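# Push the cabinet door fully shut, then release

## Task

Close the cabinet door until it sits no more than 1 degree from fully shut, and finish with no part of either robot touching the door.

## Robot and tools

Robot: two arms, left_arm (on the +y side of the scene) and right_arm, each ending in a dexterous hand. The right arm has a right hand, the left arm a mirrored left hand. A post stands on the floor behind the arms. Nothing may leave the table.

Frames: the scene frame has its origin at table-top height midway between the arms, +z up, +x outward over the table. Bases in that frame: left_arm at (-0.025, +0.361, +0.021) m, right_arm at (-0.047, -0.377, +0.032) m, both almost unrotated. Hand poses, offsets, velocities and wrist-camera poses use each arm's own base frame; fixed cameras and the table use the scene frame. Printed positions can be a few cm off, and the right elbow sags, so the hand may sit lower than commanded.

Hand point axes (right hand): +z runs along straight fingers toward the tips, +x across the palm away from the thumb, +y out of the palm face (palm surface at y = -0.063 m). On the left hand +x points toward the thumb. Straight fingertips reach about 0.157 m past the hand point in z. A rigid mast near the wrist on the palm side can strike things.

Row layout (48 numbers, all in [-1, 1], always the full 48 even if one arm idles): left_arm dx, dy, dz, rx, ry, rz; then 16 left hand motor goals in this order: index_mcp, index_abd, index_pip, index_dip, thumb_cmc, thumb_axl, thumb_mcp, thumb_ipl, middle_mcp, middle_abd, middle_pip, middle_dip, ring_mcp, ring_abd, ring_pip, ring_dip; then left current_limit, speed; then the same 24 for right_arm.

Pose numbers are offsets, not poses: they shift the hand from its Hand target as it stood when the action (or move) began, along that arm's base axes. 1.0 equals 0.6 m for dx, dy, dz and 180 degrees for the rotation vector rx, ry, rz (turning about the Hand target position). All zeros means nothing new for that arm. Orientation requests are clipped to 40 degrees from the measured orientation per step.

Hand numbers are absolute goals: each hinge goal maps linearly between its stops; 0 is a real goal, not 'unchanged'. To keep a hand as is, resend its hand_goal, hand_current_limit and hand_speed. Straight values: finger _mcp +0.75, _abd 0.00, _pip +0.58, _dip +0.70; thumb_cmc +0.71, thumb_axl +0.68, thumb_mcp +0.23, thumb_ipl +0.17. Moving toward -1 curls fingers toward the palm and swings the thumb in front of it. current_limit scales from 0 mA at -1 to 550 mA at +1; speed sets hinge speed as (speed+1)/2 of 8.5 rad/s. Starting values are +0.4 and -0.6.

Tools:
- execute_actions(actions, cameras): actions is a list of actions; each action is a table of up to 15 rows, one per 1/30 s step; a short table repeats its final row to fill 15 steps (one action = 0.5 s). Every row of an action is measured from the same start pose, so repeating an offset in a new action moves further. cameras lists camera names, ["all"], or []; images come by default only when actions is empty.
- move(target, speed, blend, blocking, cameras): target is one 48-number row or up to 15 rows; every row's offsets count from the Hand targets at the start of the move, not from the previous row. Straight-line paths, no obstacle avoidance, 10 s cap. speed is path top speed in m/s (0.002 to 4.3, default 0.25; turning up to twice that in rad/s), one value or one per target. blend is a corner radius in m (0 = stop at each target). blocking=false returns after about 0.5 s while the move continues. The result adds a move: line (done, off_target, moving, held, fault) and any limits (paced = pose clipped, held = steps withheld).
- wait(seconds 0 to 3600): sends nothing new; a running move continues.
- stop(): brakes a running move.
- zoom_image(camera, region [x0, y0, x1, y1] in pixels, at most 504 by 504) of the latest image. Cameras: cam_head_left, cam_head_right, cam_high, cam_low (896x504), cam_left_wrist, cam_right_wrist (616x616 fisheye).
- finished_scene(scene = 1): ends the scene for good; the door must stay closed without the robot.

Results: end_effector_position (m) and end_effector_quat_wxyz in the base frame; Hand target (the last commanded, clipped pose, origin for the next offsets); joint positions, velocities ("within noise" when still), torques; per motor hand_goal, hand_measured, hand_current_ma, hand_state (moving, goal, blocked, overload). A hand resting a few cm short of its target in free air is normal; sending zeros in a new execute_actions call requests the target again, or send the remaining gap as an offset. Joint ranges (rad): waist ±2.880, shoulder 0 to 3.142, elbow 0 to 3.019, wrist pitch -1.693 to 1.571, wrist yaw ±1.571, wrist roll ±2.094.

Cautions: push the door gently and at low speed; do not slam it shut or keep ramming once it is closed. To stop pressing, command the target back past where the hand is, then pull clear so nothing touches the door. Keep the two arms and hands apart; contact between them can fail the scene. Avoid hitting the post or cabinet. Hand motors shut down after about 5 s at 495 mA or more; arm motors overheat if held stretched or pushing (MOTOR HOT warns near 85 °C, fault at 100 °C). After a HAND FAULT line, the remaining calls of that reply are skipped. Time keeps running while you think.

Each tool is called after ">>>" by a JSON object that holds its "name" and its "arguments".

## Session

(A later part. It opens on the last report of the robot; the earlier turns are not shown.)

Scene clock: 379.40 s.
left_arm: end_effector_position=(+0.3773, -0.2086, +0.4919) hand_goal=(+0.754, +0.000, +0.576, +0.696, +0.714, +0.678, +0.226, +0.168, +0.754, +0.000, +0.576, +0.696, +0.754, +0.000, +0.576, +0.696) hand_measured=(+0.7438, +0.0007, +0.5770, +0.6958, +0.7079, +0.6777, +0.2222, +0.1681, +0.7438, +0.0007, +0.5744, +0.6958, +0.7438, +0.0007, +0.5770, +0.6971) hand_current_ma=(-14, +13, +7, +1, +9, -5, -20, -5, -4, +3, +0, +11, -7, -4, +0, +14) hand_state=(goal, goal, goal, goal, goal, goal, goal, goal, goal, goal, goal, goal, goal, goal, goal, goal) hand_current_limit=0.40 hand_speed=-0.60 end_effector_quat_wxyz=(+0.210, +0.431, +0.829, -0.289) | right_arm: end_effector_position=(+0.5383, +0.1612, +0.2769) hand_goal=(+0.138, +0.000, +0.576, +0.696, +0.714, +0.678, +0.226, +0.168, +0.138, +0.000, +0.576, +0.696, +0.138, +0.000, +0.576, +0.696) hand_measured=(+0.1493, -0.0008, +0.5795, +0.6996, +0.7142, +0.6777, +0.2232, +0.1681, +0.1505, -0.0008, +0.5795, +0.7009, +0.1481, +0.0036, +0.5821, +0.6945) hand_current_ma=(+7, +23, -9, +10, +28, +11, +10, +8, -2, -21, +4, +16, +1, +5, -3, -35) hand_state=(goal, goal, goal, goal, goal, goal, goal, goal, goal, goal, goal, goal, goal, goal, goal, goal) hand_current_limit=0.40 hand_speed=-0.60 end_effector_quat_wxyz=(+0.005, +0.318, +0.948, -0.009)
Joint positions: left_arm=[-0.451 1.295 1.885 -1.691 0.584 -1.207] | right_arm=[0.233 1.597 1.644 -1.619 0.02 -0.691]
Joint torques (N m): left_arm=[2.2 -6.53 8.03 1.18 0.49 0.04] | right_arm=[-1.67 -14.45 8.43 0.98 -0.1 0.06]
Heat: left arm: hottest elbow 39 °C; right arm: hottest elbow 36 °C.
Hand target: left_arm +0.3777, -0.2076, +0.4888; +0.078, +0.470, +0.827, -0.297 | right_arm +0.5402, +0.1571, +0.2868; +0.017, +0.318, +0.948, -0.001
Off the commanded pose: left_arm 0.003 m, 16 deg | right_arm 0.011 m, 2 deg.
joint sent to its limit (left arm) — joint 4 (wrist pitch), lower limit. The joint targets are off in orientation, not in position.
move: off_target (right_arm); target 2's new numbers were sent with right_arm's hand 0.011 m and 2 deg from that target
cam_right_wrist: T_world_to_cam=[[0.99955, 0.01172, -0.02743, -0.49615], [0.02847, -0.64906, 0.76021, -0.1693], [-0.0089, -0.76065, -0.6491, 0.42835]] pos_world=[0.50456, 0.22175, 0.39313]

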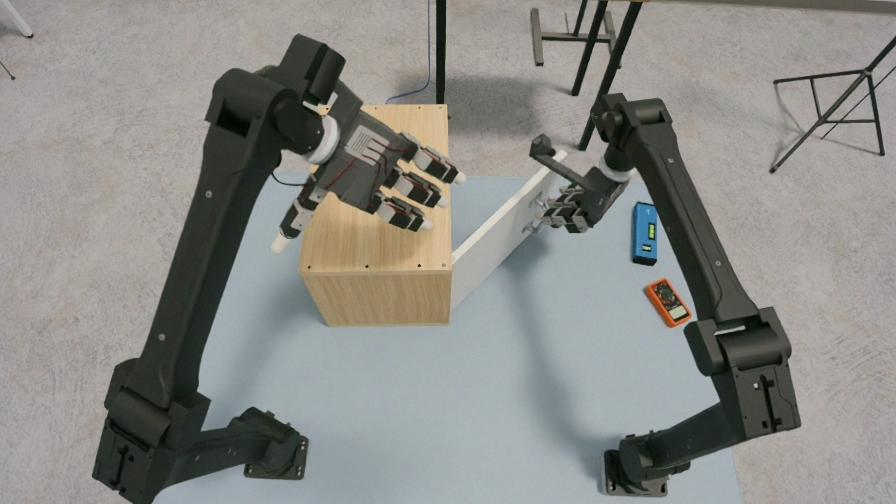

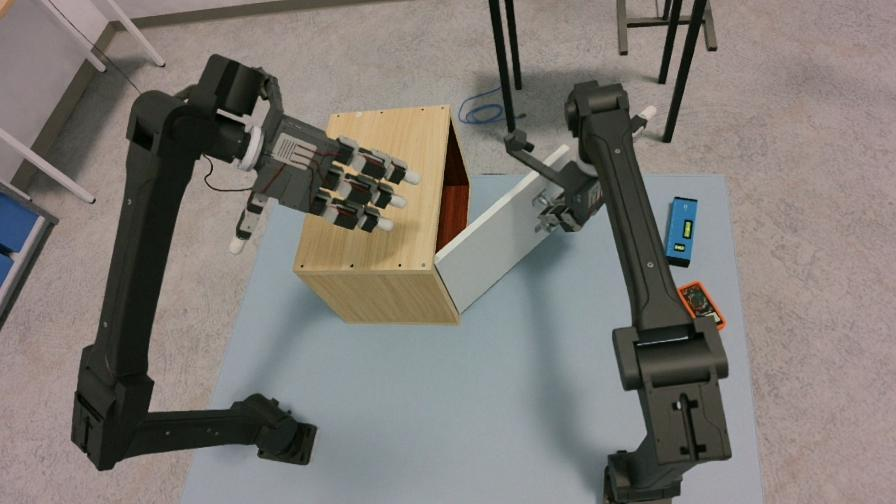

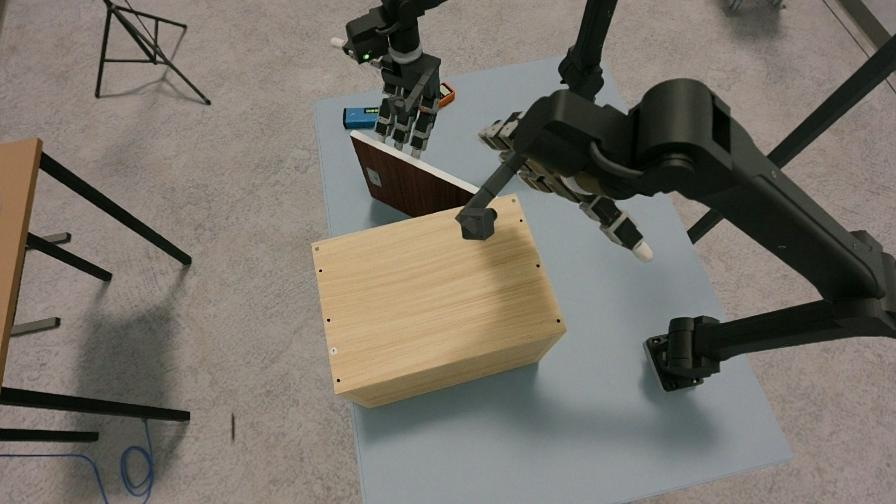

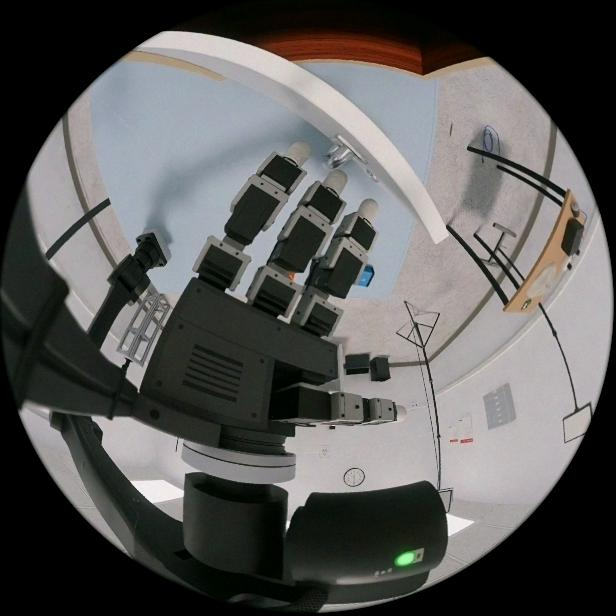

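>>> {"name": "move", "arguments": {"target": [[0,0,0,0,0,0,0.754,0,0.576,0.696,0.714,0.678,0.226,0.168,0.754,0,0.576,0.696,0.754,0,0.576,0.696,0.4,-0.6,0.0253,0.0437,0.008,0,0,0,0.138,0,0.576,0.696,0.714,0.678,0.226,0.168,0.138,0,0.576,0.696,0.138,0,0.576,0.696,0.4,-0.6],[0,0,0,0,0,0,0.754,0,0.576,0.696,0.714,0.678,0.226,0.168,0.754,0,0.576,0.696,0.754,0,0.576,0.696,0.4,-0.6,0.066,0.0942,0.008,0,0,0.0425,0.138,0,0.576,0.696,0.714,0.678,0.226,0.168,0.138,0,0.576,0.696,0.138,0,0.576,0.696,0.4,-0.6],[0,0,0,0,0,0,0.754,0,0.576,0.696,0.714,0.678,0.226,0.168,0.754,0,0.576,0.696,0.754,0,0.576,0.696,0.4,-0.6,0.1008,0.1525,0.008,0,0,0.0869,0.138,0,0.576,0.696,0.714,0.678,0.226,0.168,0.138,0,0.576,0.696,0.138,0,0.576,0.696,0.4,-0.6],[0,0,0,0,0,0,0.754,0,0.576,0.696,0.714,0.678,0.226,0.168,0.754,0,0.576,0.696,0.754,0,0.576,0.696,0.4,-0.6,0.1275,0.215,0.008,0,0,0.1314,0.138,0,0.576,0.696,0.714,0.678,0.226,0.168,0.138,0,0.576,0.696,0.138,0,0.576,0.696,0.4,-0.6],[0,0,0,0,0,0,0.754,0,0.576,0.696,0.714,0.678,0.226,0.168,0.754,0,0.576,0.696,0.754,0,0.576,0.696,0.4,-0.6,0.1448,0.2807,0.008,0,0,0.1758,0.138,0,0.576,0.696,0.714,0.678,0.226,0.168,0.138,0,0.576,0.696,0.138,0,0.576,0.696,0.4,-0.6],[0,0,0,0,0,0,0.754,0,0.576,0.696,0.714,0.678,0.226,0.168,0.754,0,0.576,0.696,0.754,0,0.576,0.696,0.4,-0.6,0.1512,0.3227,0.008,0,0,0.2036,0.138,0,0.576,0.696,0.714,0.678,0.226,0.168,0.138,0,0.576,0.696,0.138,0,0.576,0.696,0.4,-0.6]], "speed": 0.1, "blend": 0.01, "cameras": ["cam_head_left","cam_head_right","cam_high","cam_right_wrist"]}}

Scene clock: 462.87 s.
left_arm: end_effector_position=(+0.3773, -0.2086, +0.4919) hand_goal=(+0.754, +0.000, +0.576, +0.696, +0.714, +0.678, +0.226, +0.168, +0.754, +0.000, +0.576, +0.696, +0.754, +0.000, +0.576, +0.696) hand_measured=(+0.7438, +0.0007, +0.5770, +0.6958, +0.7079, +0.6777, +0.2222, +0.1672, +0.7450, +0.0021, +0.5770, +0.6958, +0.7426, -0.0008, +0.5757, +0.6958) hand_current_ma=(-18, +10, +0, +9, +1, -4, -11, +3, -11, +0, -5, +8, -7, +0, +8, +0) hand_state=(goal, goal, goal, goal, goal, goal, goal, goal, goal, goal, goal, goal, goal, goal, goal, goal) hand_current_limit=0.40 hand_speed=-0.60 end_effector_quat_wxyz=(+0.210, +0.431, +0.829, -0.289) | right_arm: end_effector_position=(+0.6303, +0.3310, +0.2726) hand_goal=(+0.138, +0.000, +0.576, +0.696, +0.714, +0.678, +0.226, +0.168, +0.138, +0.000, +0.576, +0.696, +0.138, +0.000, +0.576, +0.696) hand_measured=(+0.1565, -0.0052, +0.5834, +0.6996, +0.7167, +0.6767, +0.2232, +0.1672, +0.1625, -0.0096, +0.5847, +0.7009, +0.1493, +0.0036, +0.5808, +0.6958) hand_current_ma=(-7, -3, -2, +8, +6, +2, +9, -6, +10, -18, +5, +16, -7, +6, +15, +5) hand_state=(goal, goal, goal, goal, goal, goal, goal, goal, blocked, goal, goal, goal, goal, goal, goal, goal) hand_current_limit=0.40 hand_speed=-0.60 end_effector_quat_wxyz=(+0.040, +0.025, +0.999, +0.016)
Joint positions: left_arm=[-0.451 1.295 1.885 -1.691 0.584 -1.207] | right_arm=[0.391 2.052 2.263 -1.696 0.004 -1.129]
Joint torques (N m): left_arm=[2.2 -6.53 8.06 1.13 0.5 0.04] | right_arm=[0.26 -18.02 12.63 0.55 -0.52 0.05]
Heat: left arm: hottest elbow 39 °C; right arm: hottest elbow 37 °C.
Hand target: left_arm +0.3777, -0.2076, +0.4888; +0.078, +0.470, +0.827, -0.297 | right_arm +0.6310, +0.3508, +0.2918; +0.017, +0.003, +1.000, +0.005
Off the commanded pose: left_arm 0.003 m, 16 deg | right_arm 0.027 m, 4 deg.
joint sent to its limit (left arm) — joint 4 (wrist pitch), lower limit. The joint targets are off in orientation, not in position.
joint sent to its limit (right arm) — joint 4 (wrist pitch), lower limit. The joint targets are off in orientation, not in position.
move: off_target (right_arm)
cam_right_wrist: T_world_to_cam=[[0.81926, 0.57104, 0.05212, -0.68353], [0.33763, -0.55386, 0.76108, -0.28506], [0.46348, -0.60593, -0.64656, 0.20584]] pos_world=[0.56083, 0.35717, 0.38567]

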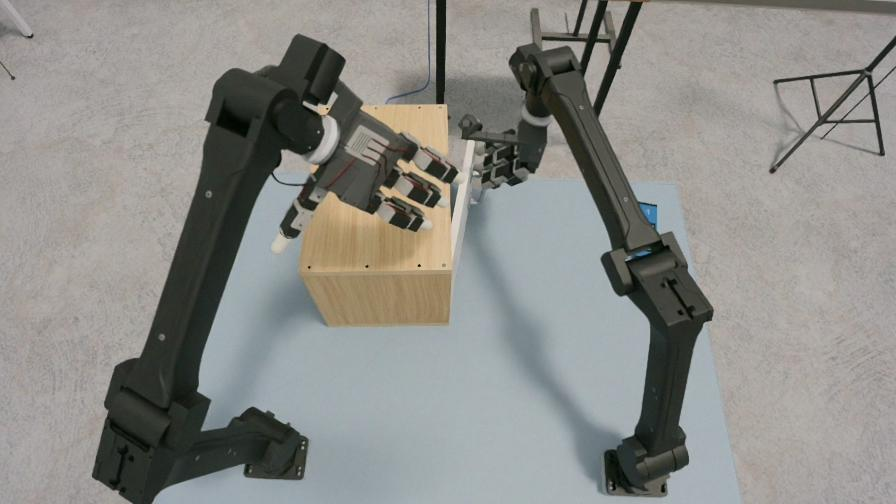

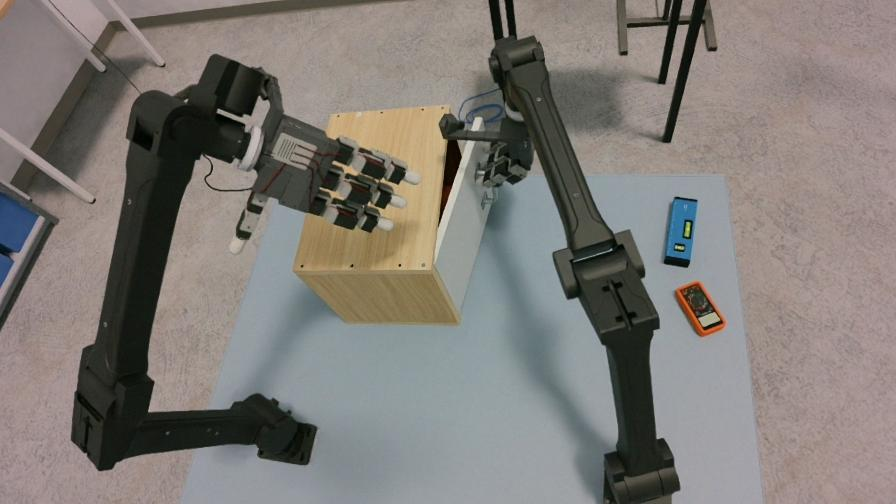

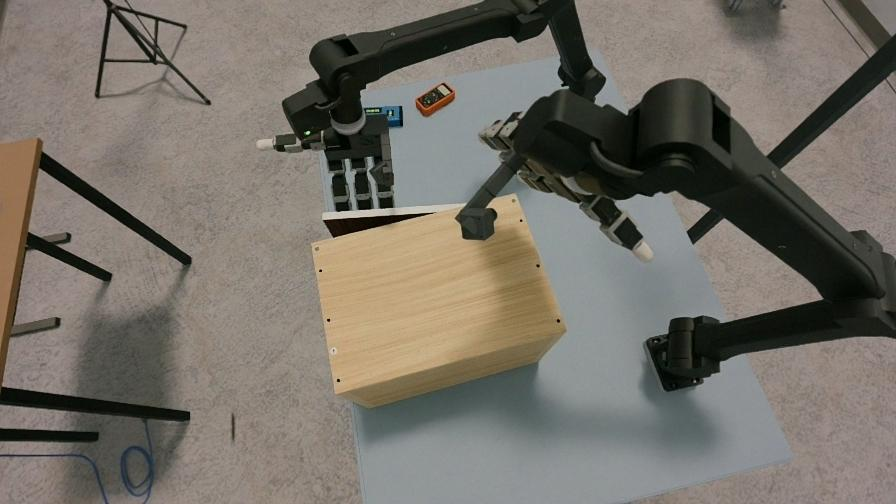

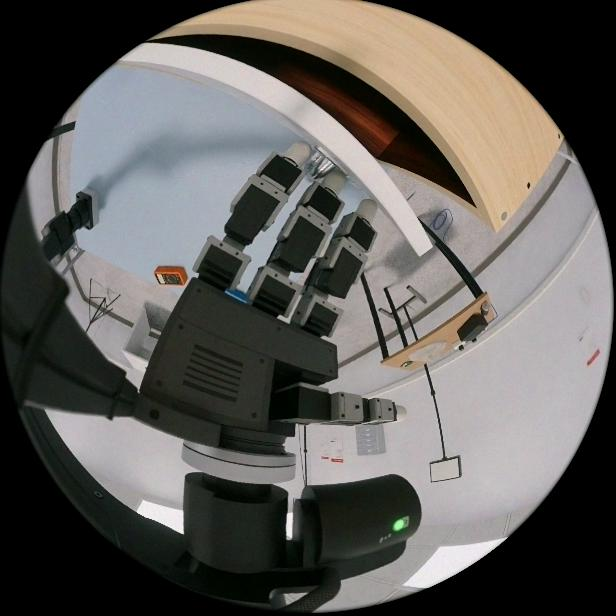

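>>> {"name": "zoom_image", "arguments": {"camera": "cam_high", "region": [290, 120, 530, 280]}}

>>> {"name": "zoom_image", "arguments": {"camera": "cam_right_wrist", "region": [230, 80, 460, 310]}}

>>> {"name": "zoom_image", "arguments": {"camera": "cam_head_left", "region": [420, 90, 580, 250]}}

Scaled by 2.100 from the camera's image (finer frame: 1280x720).

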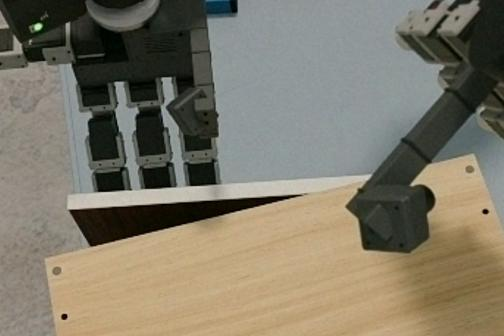

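Scaled by 2.191 from the camera's image (finer frame: 880x880).

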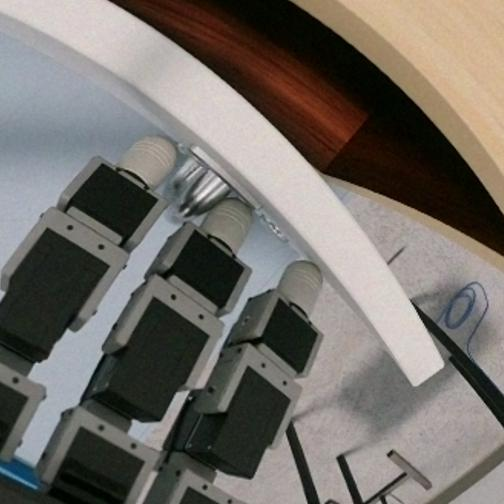

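Scaled by 3.150 from the camera's image (finer frame: 1280x720).

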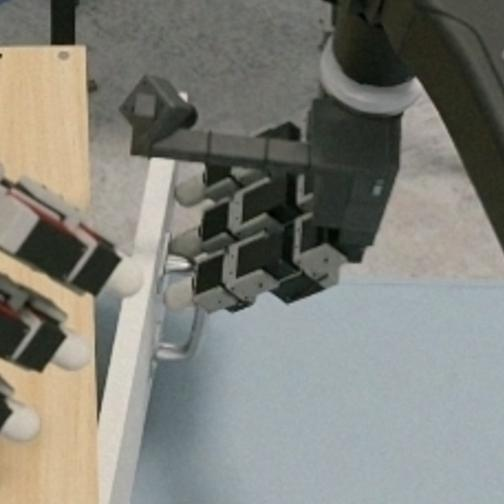

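>>> {"name": "move", "arguments": {"target": [0,0,0,0,0,0,0.754,0,0.576,0.696,0.714,0.678,0.226,0.168,0.754,0,0.576,0.696,0.754,0,0.576,0.696,0.4,-0.6,0.0,0.06,0.008,0,0,0.022,0.138,0,0.576,0.696,0.714,0.678,0.226,0.168,0.138,0,0.576,0.696,0.138,0,0.576,0.696,0.4,-0.6], "speed": 0.05, "cameras": ["cam_head_left","cam_head_right","cam_high","cam_right_wrist"]}}

>>> {"name": "zoom_image", "arguments": {"camera": "cam_high", "region": [290, 120, 530, 280]}}

>>> {"name": "zoom_image", "arguments": {"camera": "cam_right_wrist", "region": [230, 80, 460, 310]}}

Scene clock: 484.40 s.
left_arm: end_effector_position=(+0.3773, -0.2086, +0.4919) hand_goal=(+0.754, +0.000, +0.576, +0.696, +0.714, +0.678, +0.226, +0.168, +0.754, +0.000, +0.576, +0.696, +0.754, +0.000, +0.576, +0.696) hand_measured=(+0.7438, +0.0007, +0.5757, +0.6958, +0.7067, +0.6767, +0.2212, +0.1681, +0.7462, +0.0007, +0.5770, +0.6958, +0.7426, +0.0007, +0.5770, +0.6958) hand_current_ma=(-12, +5, +8, -2, +10, -6, -9, +4, -9, -10, -1, +4, -2, +3, +16, +9) hand_state=(goal, goal, goal, goal, goal, goal, goal, goal, goal, goal, goal, goal, goal, goal, goal, goal) hand_current_limit=0.40 hand_speed=-0.60 end_effector_quat_wxyz=(+0.210, +0.431, +0.829, -0.289) | right_arm: end_effector_position=(+0.6323, +0.3651, +0.2754) hand_goal=(+0.138, +0.000, +0.576, +0.696, +0.714, +0.678, +0.226, +0.168, +0.138, +0.000, +0.576, +0.696, +0.138, +0.000, +0.576, +0.696) hand_measured=(+0.1565, -0.0052, +0.5821, +0.6983, +0.7192, +0.6777, +0.2232, +0.1672, +0.1746, -0.0169, +0.5911, +0.7022, +0.1481, +0.0021, +0.5808, +0.6945) hand_current_ma=(+8, +28, +2, +12, +11, -17, +22, -5, +21, -3, +4, +7, +19, -4, +2, +9) hand_state=(goal, goal, goal, goal, goal, goal, goal, goal, blocked, goal, goal, goal, goal, goal, goal, goal) hand_current_limit=0.40 hand_speed=-0.60 end_effector_quat_wxyz=(+0.055, -0.008, +0.998, +0.024)
Joint positions: left_arm=[-0.451 1.295 1.885 -1.691 0.584 -1.207] | right_arm=[0.43 2.102 2.346 -1.696 0.001 -1.156]
Joint torques (N m): left_arm=[2.26 -6.48 8.05 1.21 0.5 0.05] | right_arm=[0.44 -18.67 12.82 0.61 -0.58 0.11]
Heat: left arm: hottest elbow 39 °C; right arm: hottest elbow 39 °C.
Hand target: left_arm +0.3777, -0.2076, +0.4888; +0.078, +0.470, +0.827, -0.297 | right_arm +0.6310, +0.3868, +0.2963; +0.016, -0.031, +0.999, +0.005
Off the commanded pose: left_arm 0.003 m, 16 deg | right_arm 0.030 m, 6 deg.
joint sent to its limit (left arm) — joint 4 (wrist pitch), lower limit. The joint targets are off in orientation, not in position.
joint sent to its limit (right arm) — joint 4 (wrist pitch), lower limit. The joint targets are off in orientation, not in position.
move: off_target (right_arm)
cam_right_wrist: T_world_to_cam=[[0.77775, 0.62294, 0.08393, -0.70618], [0.35087, -0.54105, 0.7643, -0.28303], [0.52153, -0.56499, -0.63937, 0.17374]] pos_world=[0.55793, 0.38494, 0.38668]

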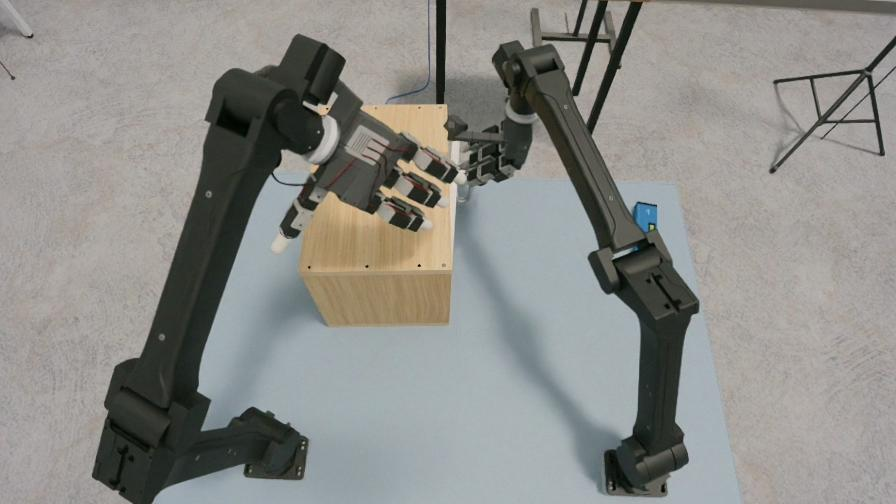

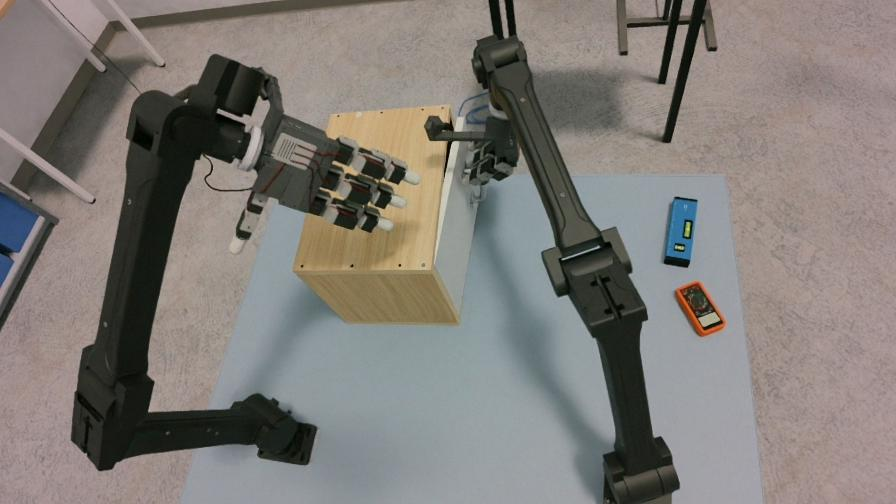

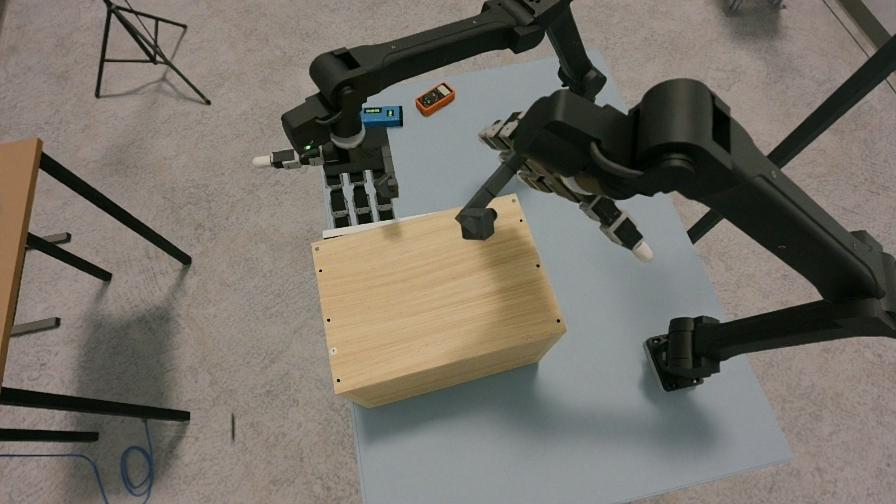

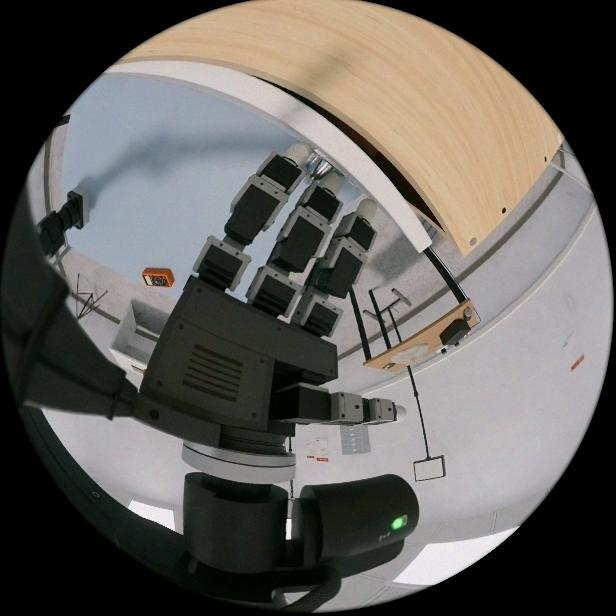

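Scaled by 2.100 from the camera's image (finer frame: 1280x720).

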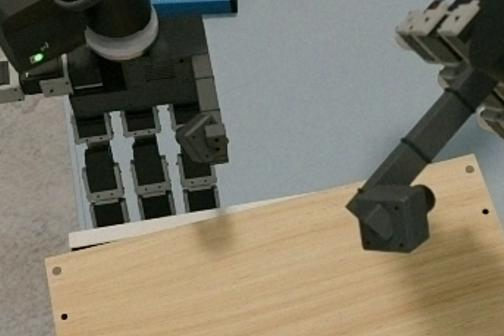

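Scaled by 2.191 from the camera's image (finer frame: 880x880).

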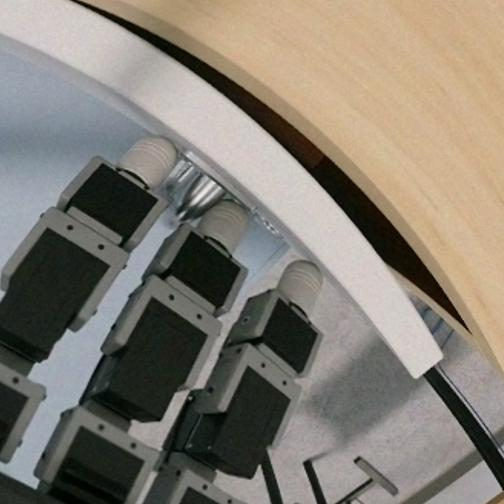

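>>> {"name": "move", "arguments": {"target": [0,0,0,0,0,0,0.754,0,0.576,0.696,0.714,0.678,0.226,0.168,0.754,0,0.576,0.696,0.754,0,0.576,0.696,0.4,-0.6,0.0,0.033,0.0,0,0,0.006,0.138,0,0.576,0.696,0.714,0.678,0.226,0.168,0.138,0,0.576,0.696,0.138,0,0.576,0.696,0.4,-0.6], "speed": 0.04, "cameras": ["cam_head_left","cam_head_right","cam_high","cam_right_wrist"]}}

>>> {"name": "zoom_image", "arguments": {"camera": "cam_high", "region": [290, 120, 530, 280]}}

>>> {"name": "zoom_image", "arguments": {"camera": "cam_right_wrist", "region": [230, 80, 460, 310]}}

>>> {"name": "zoom_image", "arguments": {"camera": "cam_head_right", "region": [400, 80, 560, 340]}}

Scene clock: 502.30 s.
left_arm: end_effector_position=(+0.3773, -0.2086, +0.4919) hand_goal=(+0.754, +0.000, +0.576, +0.696, +0.714, +0.678, +0.226, +0.168, +0.754, +0.000, +0.576, +0.696, +0.754, +0.000, +0.576, +0.696) hand_measured=(+0.7426, +0.0007, +0.5770, +0.6958, +0.7092, +0.6767, +0.2212, +0.1681, +0.7462, +0.0007, +0.5770, +0.6958, +0.7438, +0.0007, +0.5770, +0.6958) hand_current_ma=(-17, +5, +3, +8, +1, -10, -16, +7, -4, -7, +3, +9, -4, +1, +14, +3) hand_state=(goal, goal, goal, goal, goal, goal, goal, goal, goal, goal, goal, goal, goal, goal, goal, goal) hand_current_limit=0.40 hand_speed=-0.60 end_effector_quat_wxyz=(+0.210, +0.431, +0.829, -0.289) | right_arm: end_effector_position=(+0.6324, +0.3840, +0.2764) hand_goal=(+0.138, +0.000, +0.576, +0.696, +0.714, +0.678, +0.226, +0.168, +0.138, +0.000, +0.576, +0.696, +0.138, +0.000, +0.576, +0.696) hand_measured=(+0.1577, -0.0066, +0.5834, +0.6996, +0.7180, +0.6767, +0.2232, +0.1672, +0.1746, -0.0184, +0.5924, +0.7022, +0.1529, -0.0125, +0.5821, +0.7009) hand_current_ma=(-11, +12, +4, +1, -9, +30, -1, -5, +33, -6, +28, +18, +1, -7, -13, -2) hand_state=(goal, goal, goal, goal, goal, goal, goal, goal, blocked, goal, goal, goal, goal, goal, goal, goal) hand_current_limit=0.40 hand_speed=-0.60 end_effector_quat_wxyz=(+0.062, -0.021, +0.997, +0.028)
Joint positions: left_arm=[-0.451 1.295 1.885 -1.691 0.584 -1.207] | right_arm=[0.453 2.128 2.389 -1.696 0.001 -1.159]
Joint torques (N m): left_arm=[2.37 -6.83 8.09 1.14 0.5 0.05] | right_arm=[0.67 -18.78 12.89 0.64 -0.57 0.24]
Heat: left arm: hottest elbow 39 °C; right arm: hottest elbow 42 °C.
Hand target: left_arm +0.3777, -0.2076, +0.4888; +0.078, +0.470, +0.827, -0.297 | right_arm +0.6310, +0.4065, +0.2966; +0.016, -0.041, +0.999, +0.006
Off the commanded pose: left_arm 0.003 m, 16 deg | right_arm 0.030 m, 6 deg.
joint sent to its limit (left arm) — joint 4 (wrist pitch), lower limit. The joint targets are off in orientation, not in position.
joint sent to its limit (right arm) — joint 4 (wrist pitch), lower limit. The joint targets are off in orientation, not in position.
move: off_target (right_arm)
cam_right_wrist: T_world_to_cam=[[0.75966, 0.64254, 0.10025, -0.71878], [0.35357, -0.53746, 0.76559, -0.27692], [0.5458, -0.54615, -0.63547, 0.16133]] pos_world=[0.55588, 0.40112, 0.38658]

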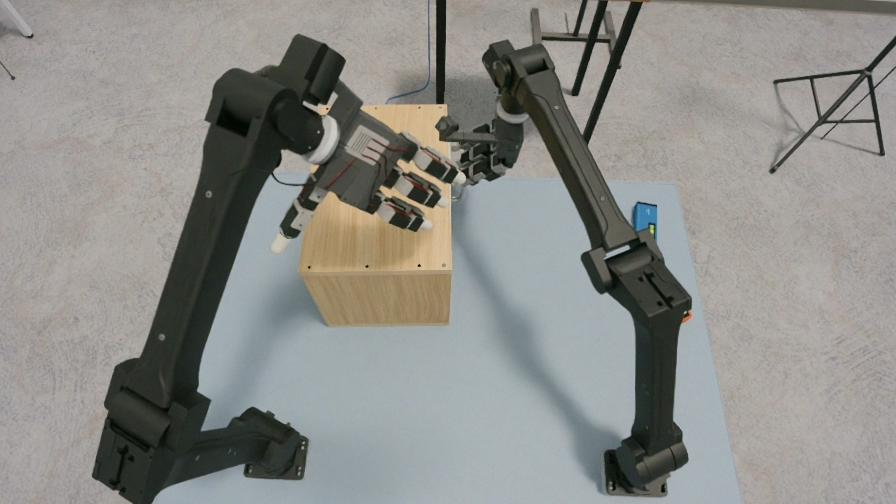

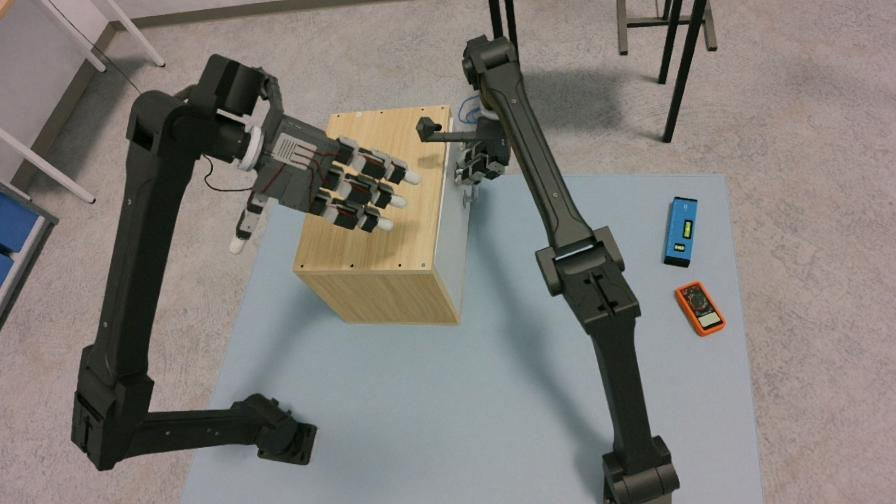

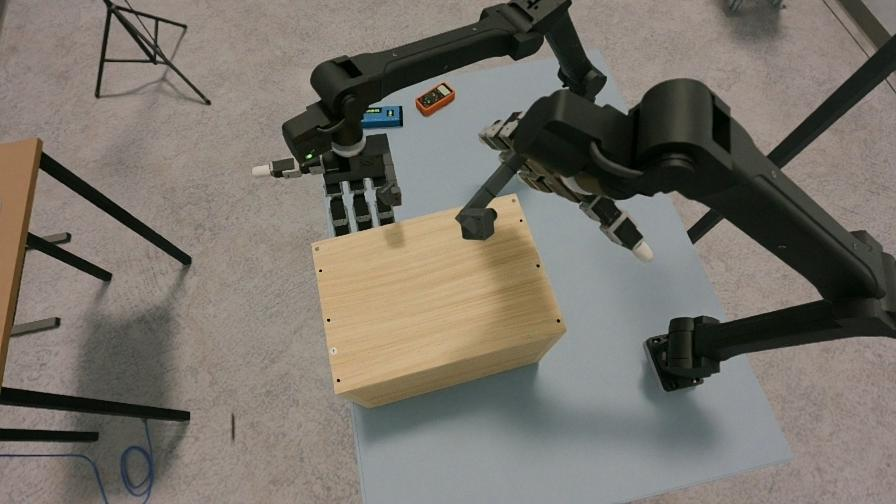

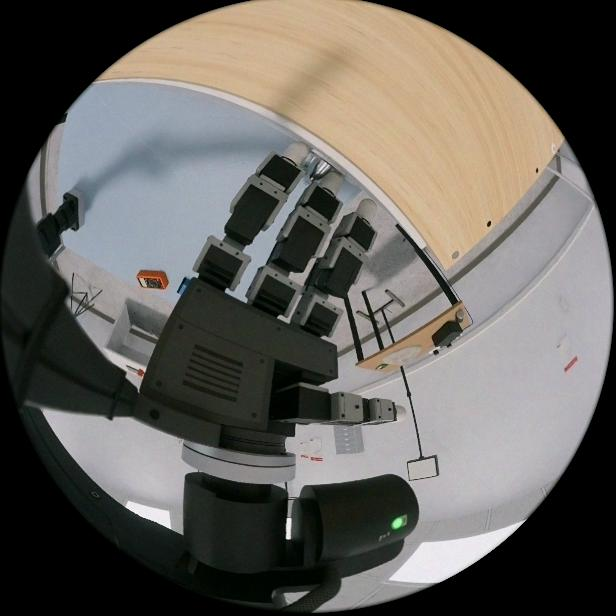

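Scaled by 2.100 from the camera's image (finer frame: 1280x720).

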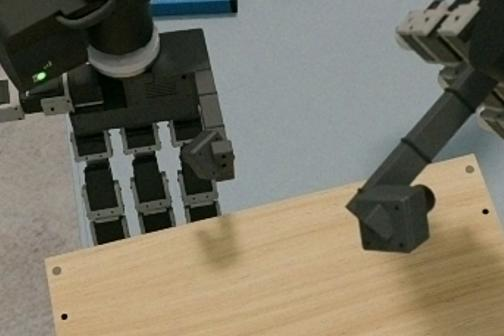

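Scaled by 2.191 from the camera's image (finer frame: 880x880).

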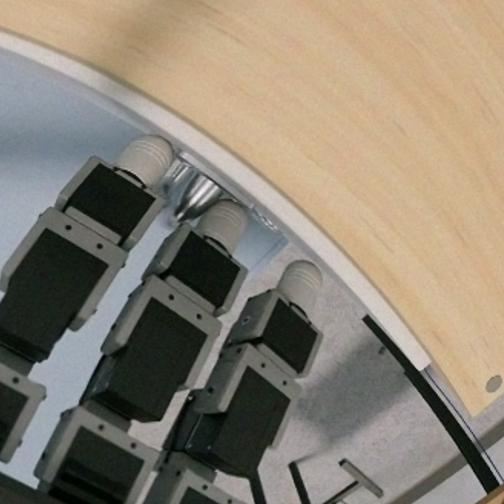

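Scaled by 1.938 from the camera's image (finer frame: 1280x720).

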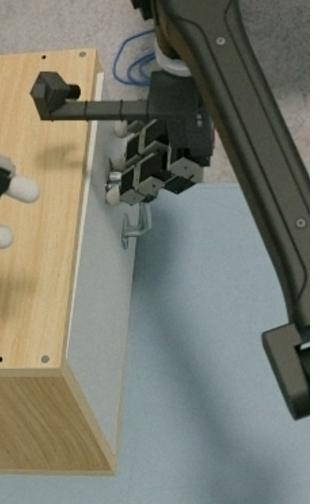

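>>> {"name": "move", "arguments": {"target": [0,0,0,0,0,0,0.754,0,0.576,0.696,0.714,0.678,0.226,0.168,0.754,0,0.576,0.696,0.754,0,0.576,0.696,0.4,-0.6,0.0,0.022,0.0,0,0,0,0.138,0,0.576,0.696,0.714,0.678,0.226,0.168,0.138,0,0.576,0.696,0.138,0,0.576,0.696,0.4,-0.6], "speed": 0.04, "cameras": ["cam_head_right","cam_high","cam_right_wrist"]}}

>>> {"name": "zoom_image", "arguments": {"camera": "cam_right_wrist", "region": [230, 80, 460, 310]}}

>>> {"name": "zoom_image", "arguments": {"camera": "cam_head_right", "region": [400, 80, 560, 340]}}

Scene clock: 514.67 s.
left_arm: end_effector_position=(+0.3773, -0.2086, +0.4919) hand_goal=(+0.754, +0.000, +0.576, +0.696, +0.714, +0.678, +0.226, +0.168, +0.754, +0.000, +0.576, +0.696, +0.754, +0.000, +0.576, +0.696) hand_measured=(+0.7426, -0.0008, +0.5770, +0.6958, +0.7079, +0.6767, +0.2203, +0.1672, +0.7438, +0.0007, +0.5757, +0.6958, +0.7426, +0.0007, +0.5770, +0.6958) hand_current_ma=(-9, +3, +3, +0, +2, -6, -9, +11, -12, -4, -5, +15, -4, -2, +7, +7) hand_state=(goal, goal, goal, goal, goal, goal, goal, goal, goal, goal, goal, goal, goal, goal, goal, goal) hand_current_limit=0.40 hand_speed=-0.60 end_effector_quat_wxyz=(+0.210, +0.431, +0.829, -0.289) | right_arm: end_effector_position=(+0.6340, +0.3905, +0.2784) hand_goal=(+0.138, +0.000, +0.576, +0.696, +0.714, +0.678, +0.226, +0.168, +0.138, +0.000, +0.576, +0.696, +0.138, +0.000, +0.576, +0.696) hand_measured=(+0.1577, -0.0066, +0.5834, +0.6996, +0.7180, +0.6777, +0.2232, +0.1681, +0.1806, -0.0198, +0.5949, +0.7060, +0.1625, -0.0374, +0.5885, +0.7009) hand_current_ma=(-8, +9, +11, +6, +18, -7, -15, -6, +30, -16, +13, +7, +10, -15, -15, -25) hand_state=(goal, goal, goal, goal, goal, goal, goal, goal, blocked, blocked, goal, goal, blocked, blocked, goal, goal) hand_current_limit=0.40 hand_speed=-0.60 end_effector_quat_wxyz=(+0.067, -0.024, +0.997, +0.030)
Joint positions: left_arm=[-0.451 1.295 1.885 -1.691 0.584 -1.207] | right_arm=[0.461 2.14 2.411 -1.696 0.002 -1.159]
Joint torques (N m): left_arm=[2.2 -6.53 8.09 1.2 0.49 0.06] | right_arm=[1.44 -18.55 13.09 0.66 -0.57 0.43]
Heat: left arm: hottest elbow 39 °C; right arm: hottest elbow 42 °C.
Hand target: left_arm +0.3777, -0.2076, +0.4888; +0.078, +0.470, +0.827, -0.297 | right_arm +0.6311, +0.4197, +0.2963; +0.016, -0.041, +0.999, +0.005
Off the commanded pose: left_arm 0.003 m, 16 deg | right_arm 0.034 m, 7 deg.
joint sent to its limit (left arm) — joint 4 (wrist pitch), lower limit. The joint targets are off in orientation, not in position.
joint sent to its limit (right arm) — joint 4 (wrist pitch), lower limit. The joint targets are off in orientation, not in position.
move: off_target (right_arm)
cam_right_wrist: T_world_to_cam=[[0.75397, 0.64755, 0.11054, -0.72551], [0.34949, -0.53788, 0.76716, -0.27323], [0.55623, -0.53978, -0.63185, 0.15521]] pos_world=[0.55616, 0.40662, 0.38788]

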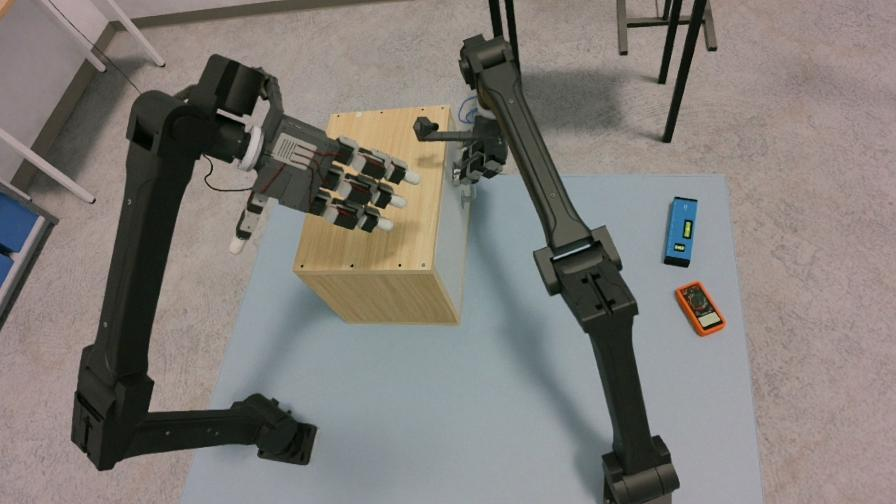

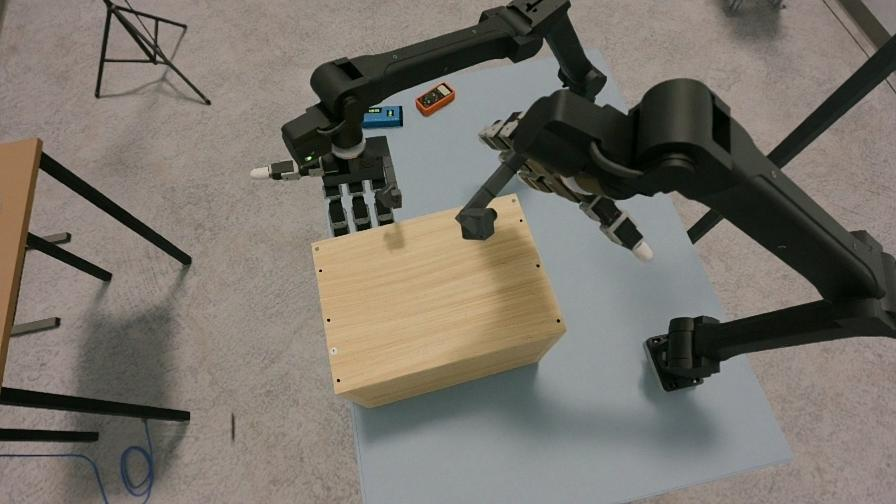

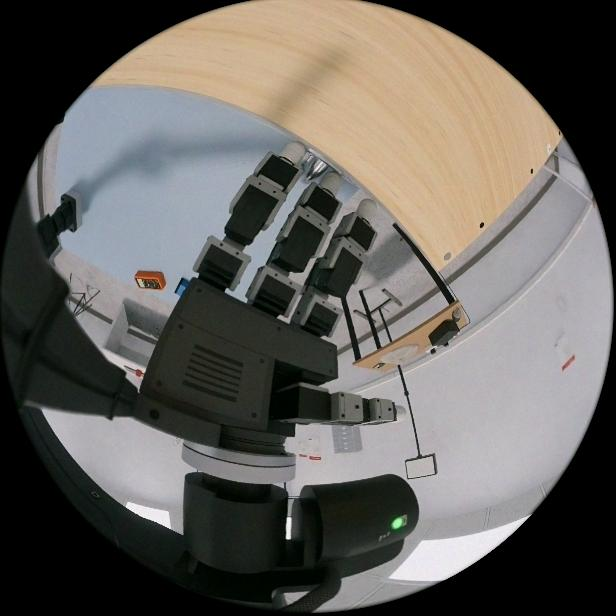

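Scaled by 2.191 from the camera's image (finer frame: 880x880).

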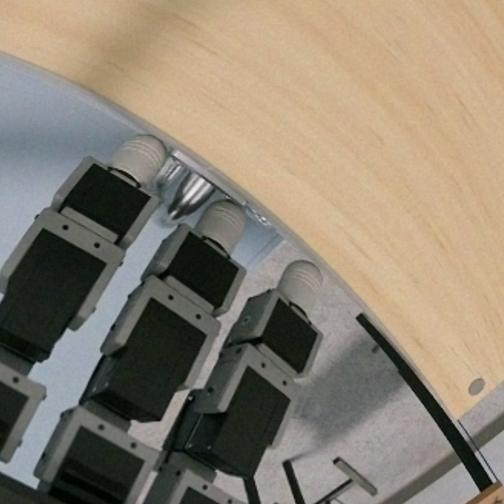

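Scaled by 1.938 from the camera's image (finer frame: 1280x720).

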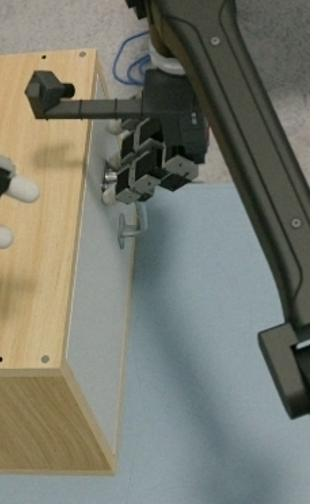

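>>> {"name": "move", "arguments": {"target": [0,0,0,0,0,0,0.754,0,0.576,0.696,0.714,0.678,0.226,0.168,0.754,0,0.576,0.696,0.754,0,0.576,0.696,0.4,-0.6,0.0,0.02,0.0,0,0,0,0.138,0,0.576,0.696,0.714,0.678,0.226,0.168,0.138,0,0.576,0.696,0.138,0,0.576,0.696,0.4,-0.6], "speed": 0.04, "cameras": ["cam_head_right","cam_right_wrist"]}}

>>> {"name": "zoom_image", "arguments": {"camera": "cam_right_wrist", "region": [230, 80, 460, 310]}}

>>> {"name": "zoom_image", "arguments": {"camera": "cam_head_right", "region": [400, 80, 560, 340]}}

Scene clock: 530.33 s.
left_arm: end_effector_position=(+0.3773, -0.2086, +0.4919) hand_goal=(+0.754, +0.000, +0.576, +0.696, +0.714, +0.678, +0.226, +0.168, +0.754, +0.000, +0.576, +0.696, +0.754, +0.000, +0.576, +0.696) hand_measured=(+0.7438, +0.0007, +0.5770, +0.6958, +0.7079, +0.6777, +0.2222, +0.1681, +0.7450, +0.0007, +0.5770, +0.6958, +0.7426, +0.0007, +0.5770, +0.6971) hand_current_ma=(-7, -5, +2, +11, +12, -17, -11, +6, -5, -7, +2, +6, -7, +6, +12, -1) hand_state=(goal, goal, goal, goal, goal, goal, goal, goal, goal, goal, goal, goal, goal, goal, goal, goal) hand_current_limit=0.40 hand_speed=-0.60 end_effector_quat_wxyz=(+0.210, +0.431, +0.829, -0.289) | right_arm: end_effector_position=(+0.6365, +0.3945, +0.2810) hand_goal=(+0.138, +0.000, +0.576, +0.696, +0.714, +0.678, +0.226, +0.168, +0.138, +0.000, +0.576, +0.696, +0.138, +0.000, +0.576, +0.696) hand_measured=(+0.1674, -0.0154, +0.5898, +0.7009, +0.7180, +0.6777, +0.2222, +0.1681, +0.1843, +0.0021, +0.5975, +0.7060, +0.1770, -0.0814, +0.6001, +0.7047) hand_current_ma=(+7, +35, +8, +2, +20, +14, +18, -20, +39, -4, +25, +11, +40, -39, +2, -24) hand_state=(blocked, goal, goal, goal, goal, goal, goal, goal, blocked, goal, blocked, goal, blocked, blocked, blocked, goal) hand_current_limit=0.40 hand_speed=-0.60 end_effector_quat_wxyz=(+0.074, -0.027, +0.996, +0.030)
Joint positions: left_arm=[-0.451 1.295 1.885 -1.691 0.584 -1.207] | right_arm=[0.466 2.149 2.433 -1.696 0.009 -1.159]
Joint torques (N m): left_arm=[2.2 -6.48 8.02 1.13 0.49 0.05] | right_arm=[2.37 -18.14 13.26 0.69 -0.78 0.6]
Heat: left arm: hottest elbow 39 °C; right arm: hottest elbow 42 °C.
Hand target: left_arm +0.3777, -0.2076, +0.4888; +0.078, +0.470, +0.827, -0.297 | right_arm +0.6310, +0.4318, +0.2964; +0.016, -0.041, +0.999, +0.006
Off the commanded pose: left_arm 0.003 m, 16 deg | right_arm 0.041 m, 7 deg.
joint sent to its limit (left arm) — joint 4 (wrist pitch), lower limit. The joint targets are off in orientation, not in position.
joint sent to its limit (right arm) — joint 4 (wrist pitch), lower limit. The joint targets are off in position and orientation.
move: off_target (right_arm)
cam_right_wrist: T_world_to_cam=[[0.74962, 0.6508, 0.12058, -0.73161], [0.34081, -0.5357, 0.77258, -0.27081], [0.56739, -0.53805, -0.62336, 0.14749]] pos_world=[0.55704, 0.41041, 0.38938]

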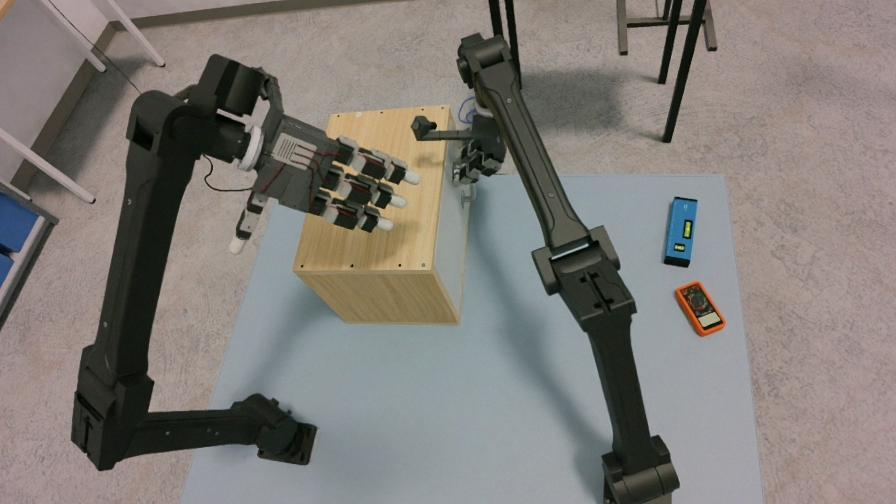

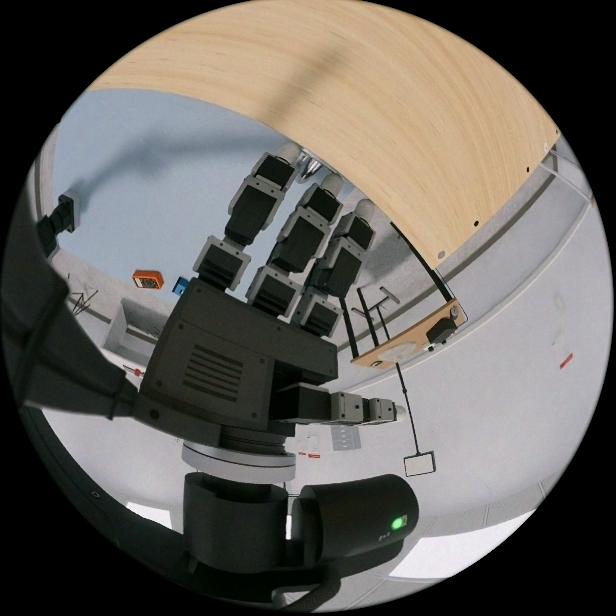

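Scaled by 2.191 from the camera's image (finer frame: 880x880).

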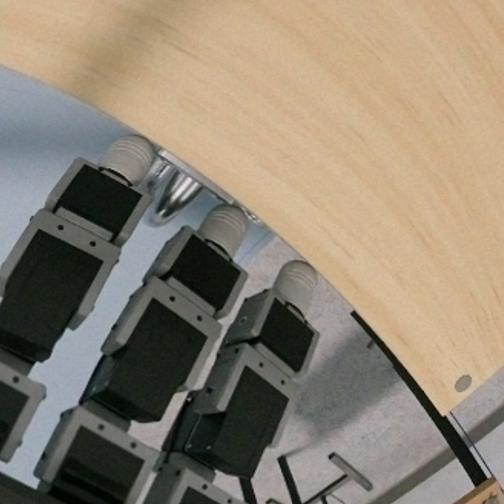

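Scaled by 1.938 from the camera's image (finer frame: 1280x720).

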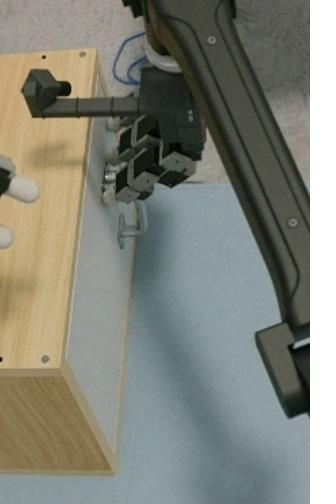

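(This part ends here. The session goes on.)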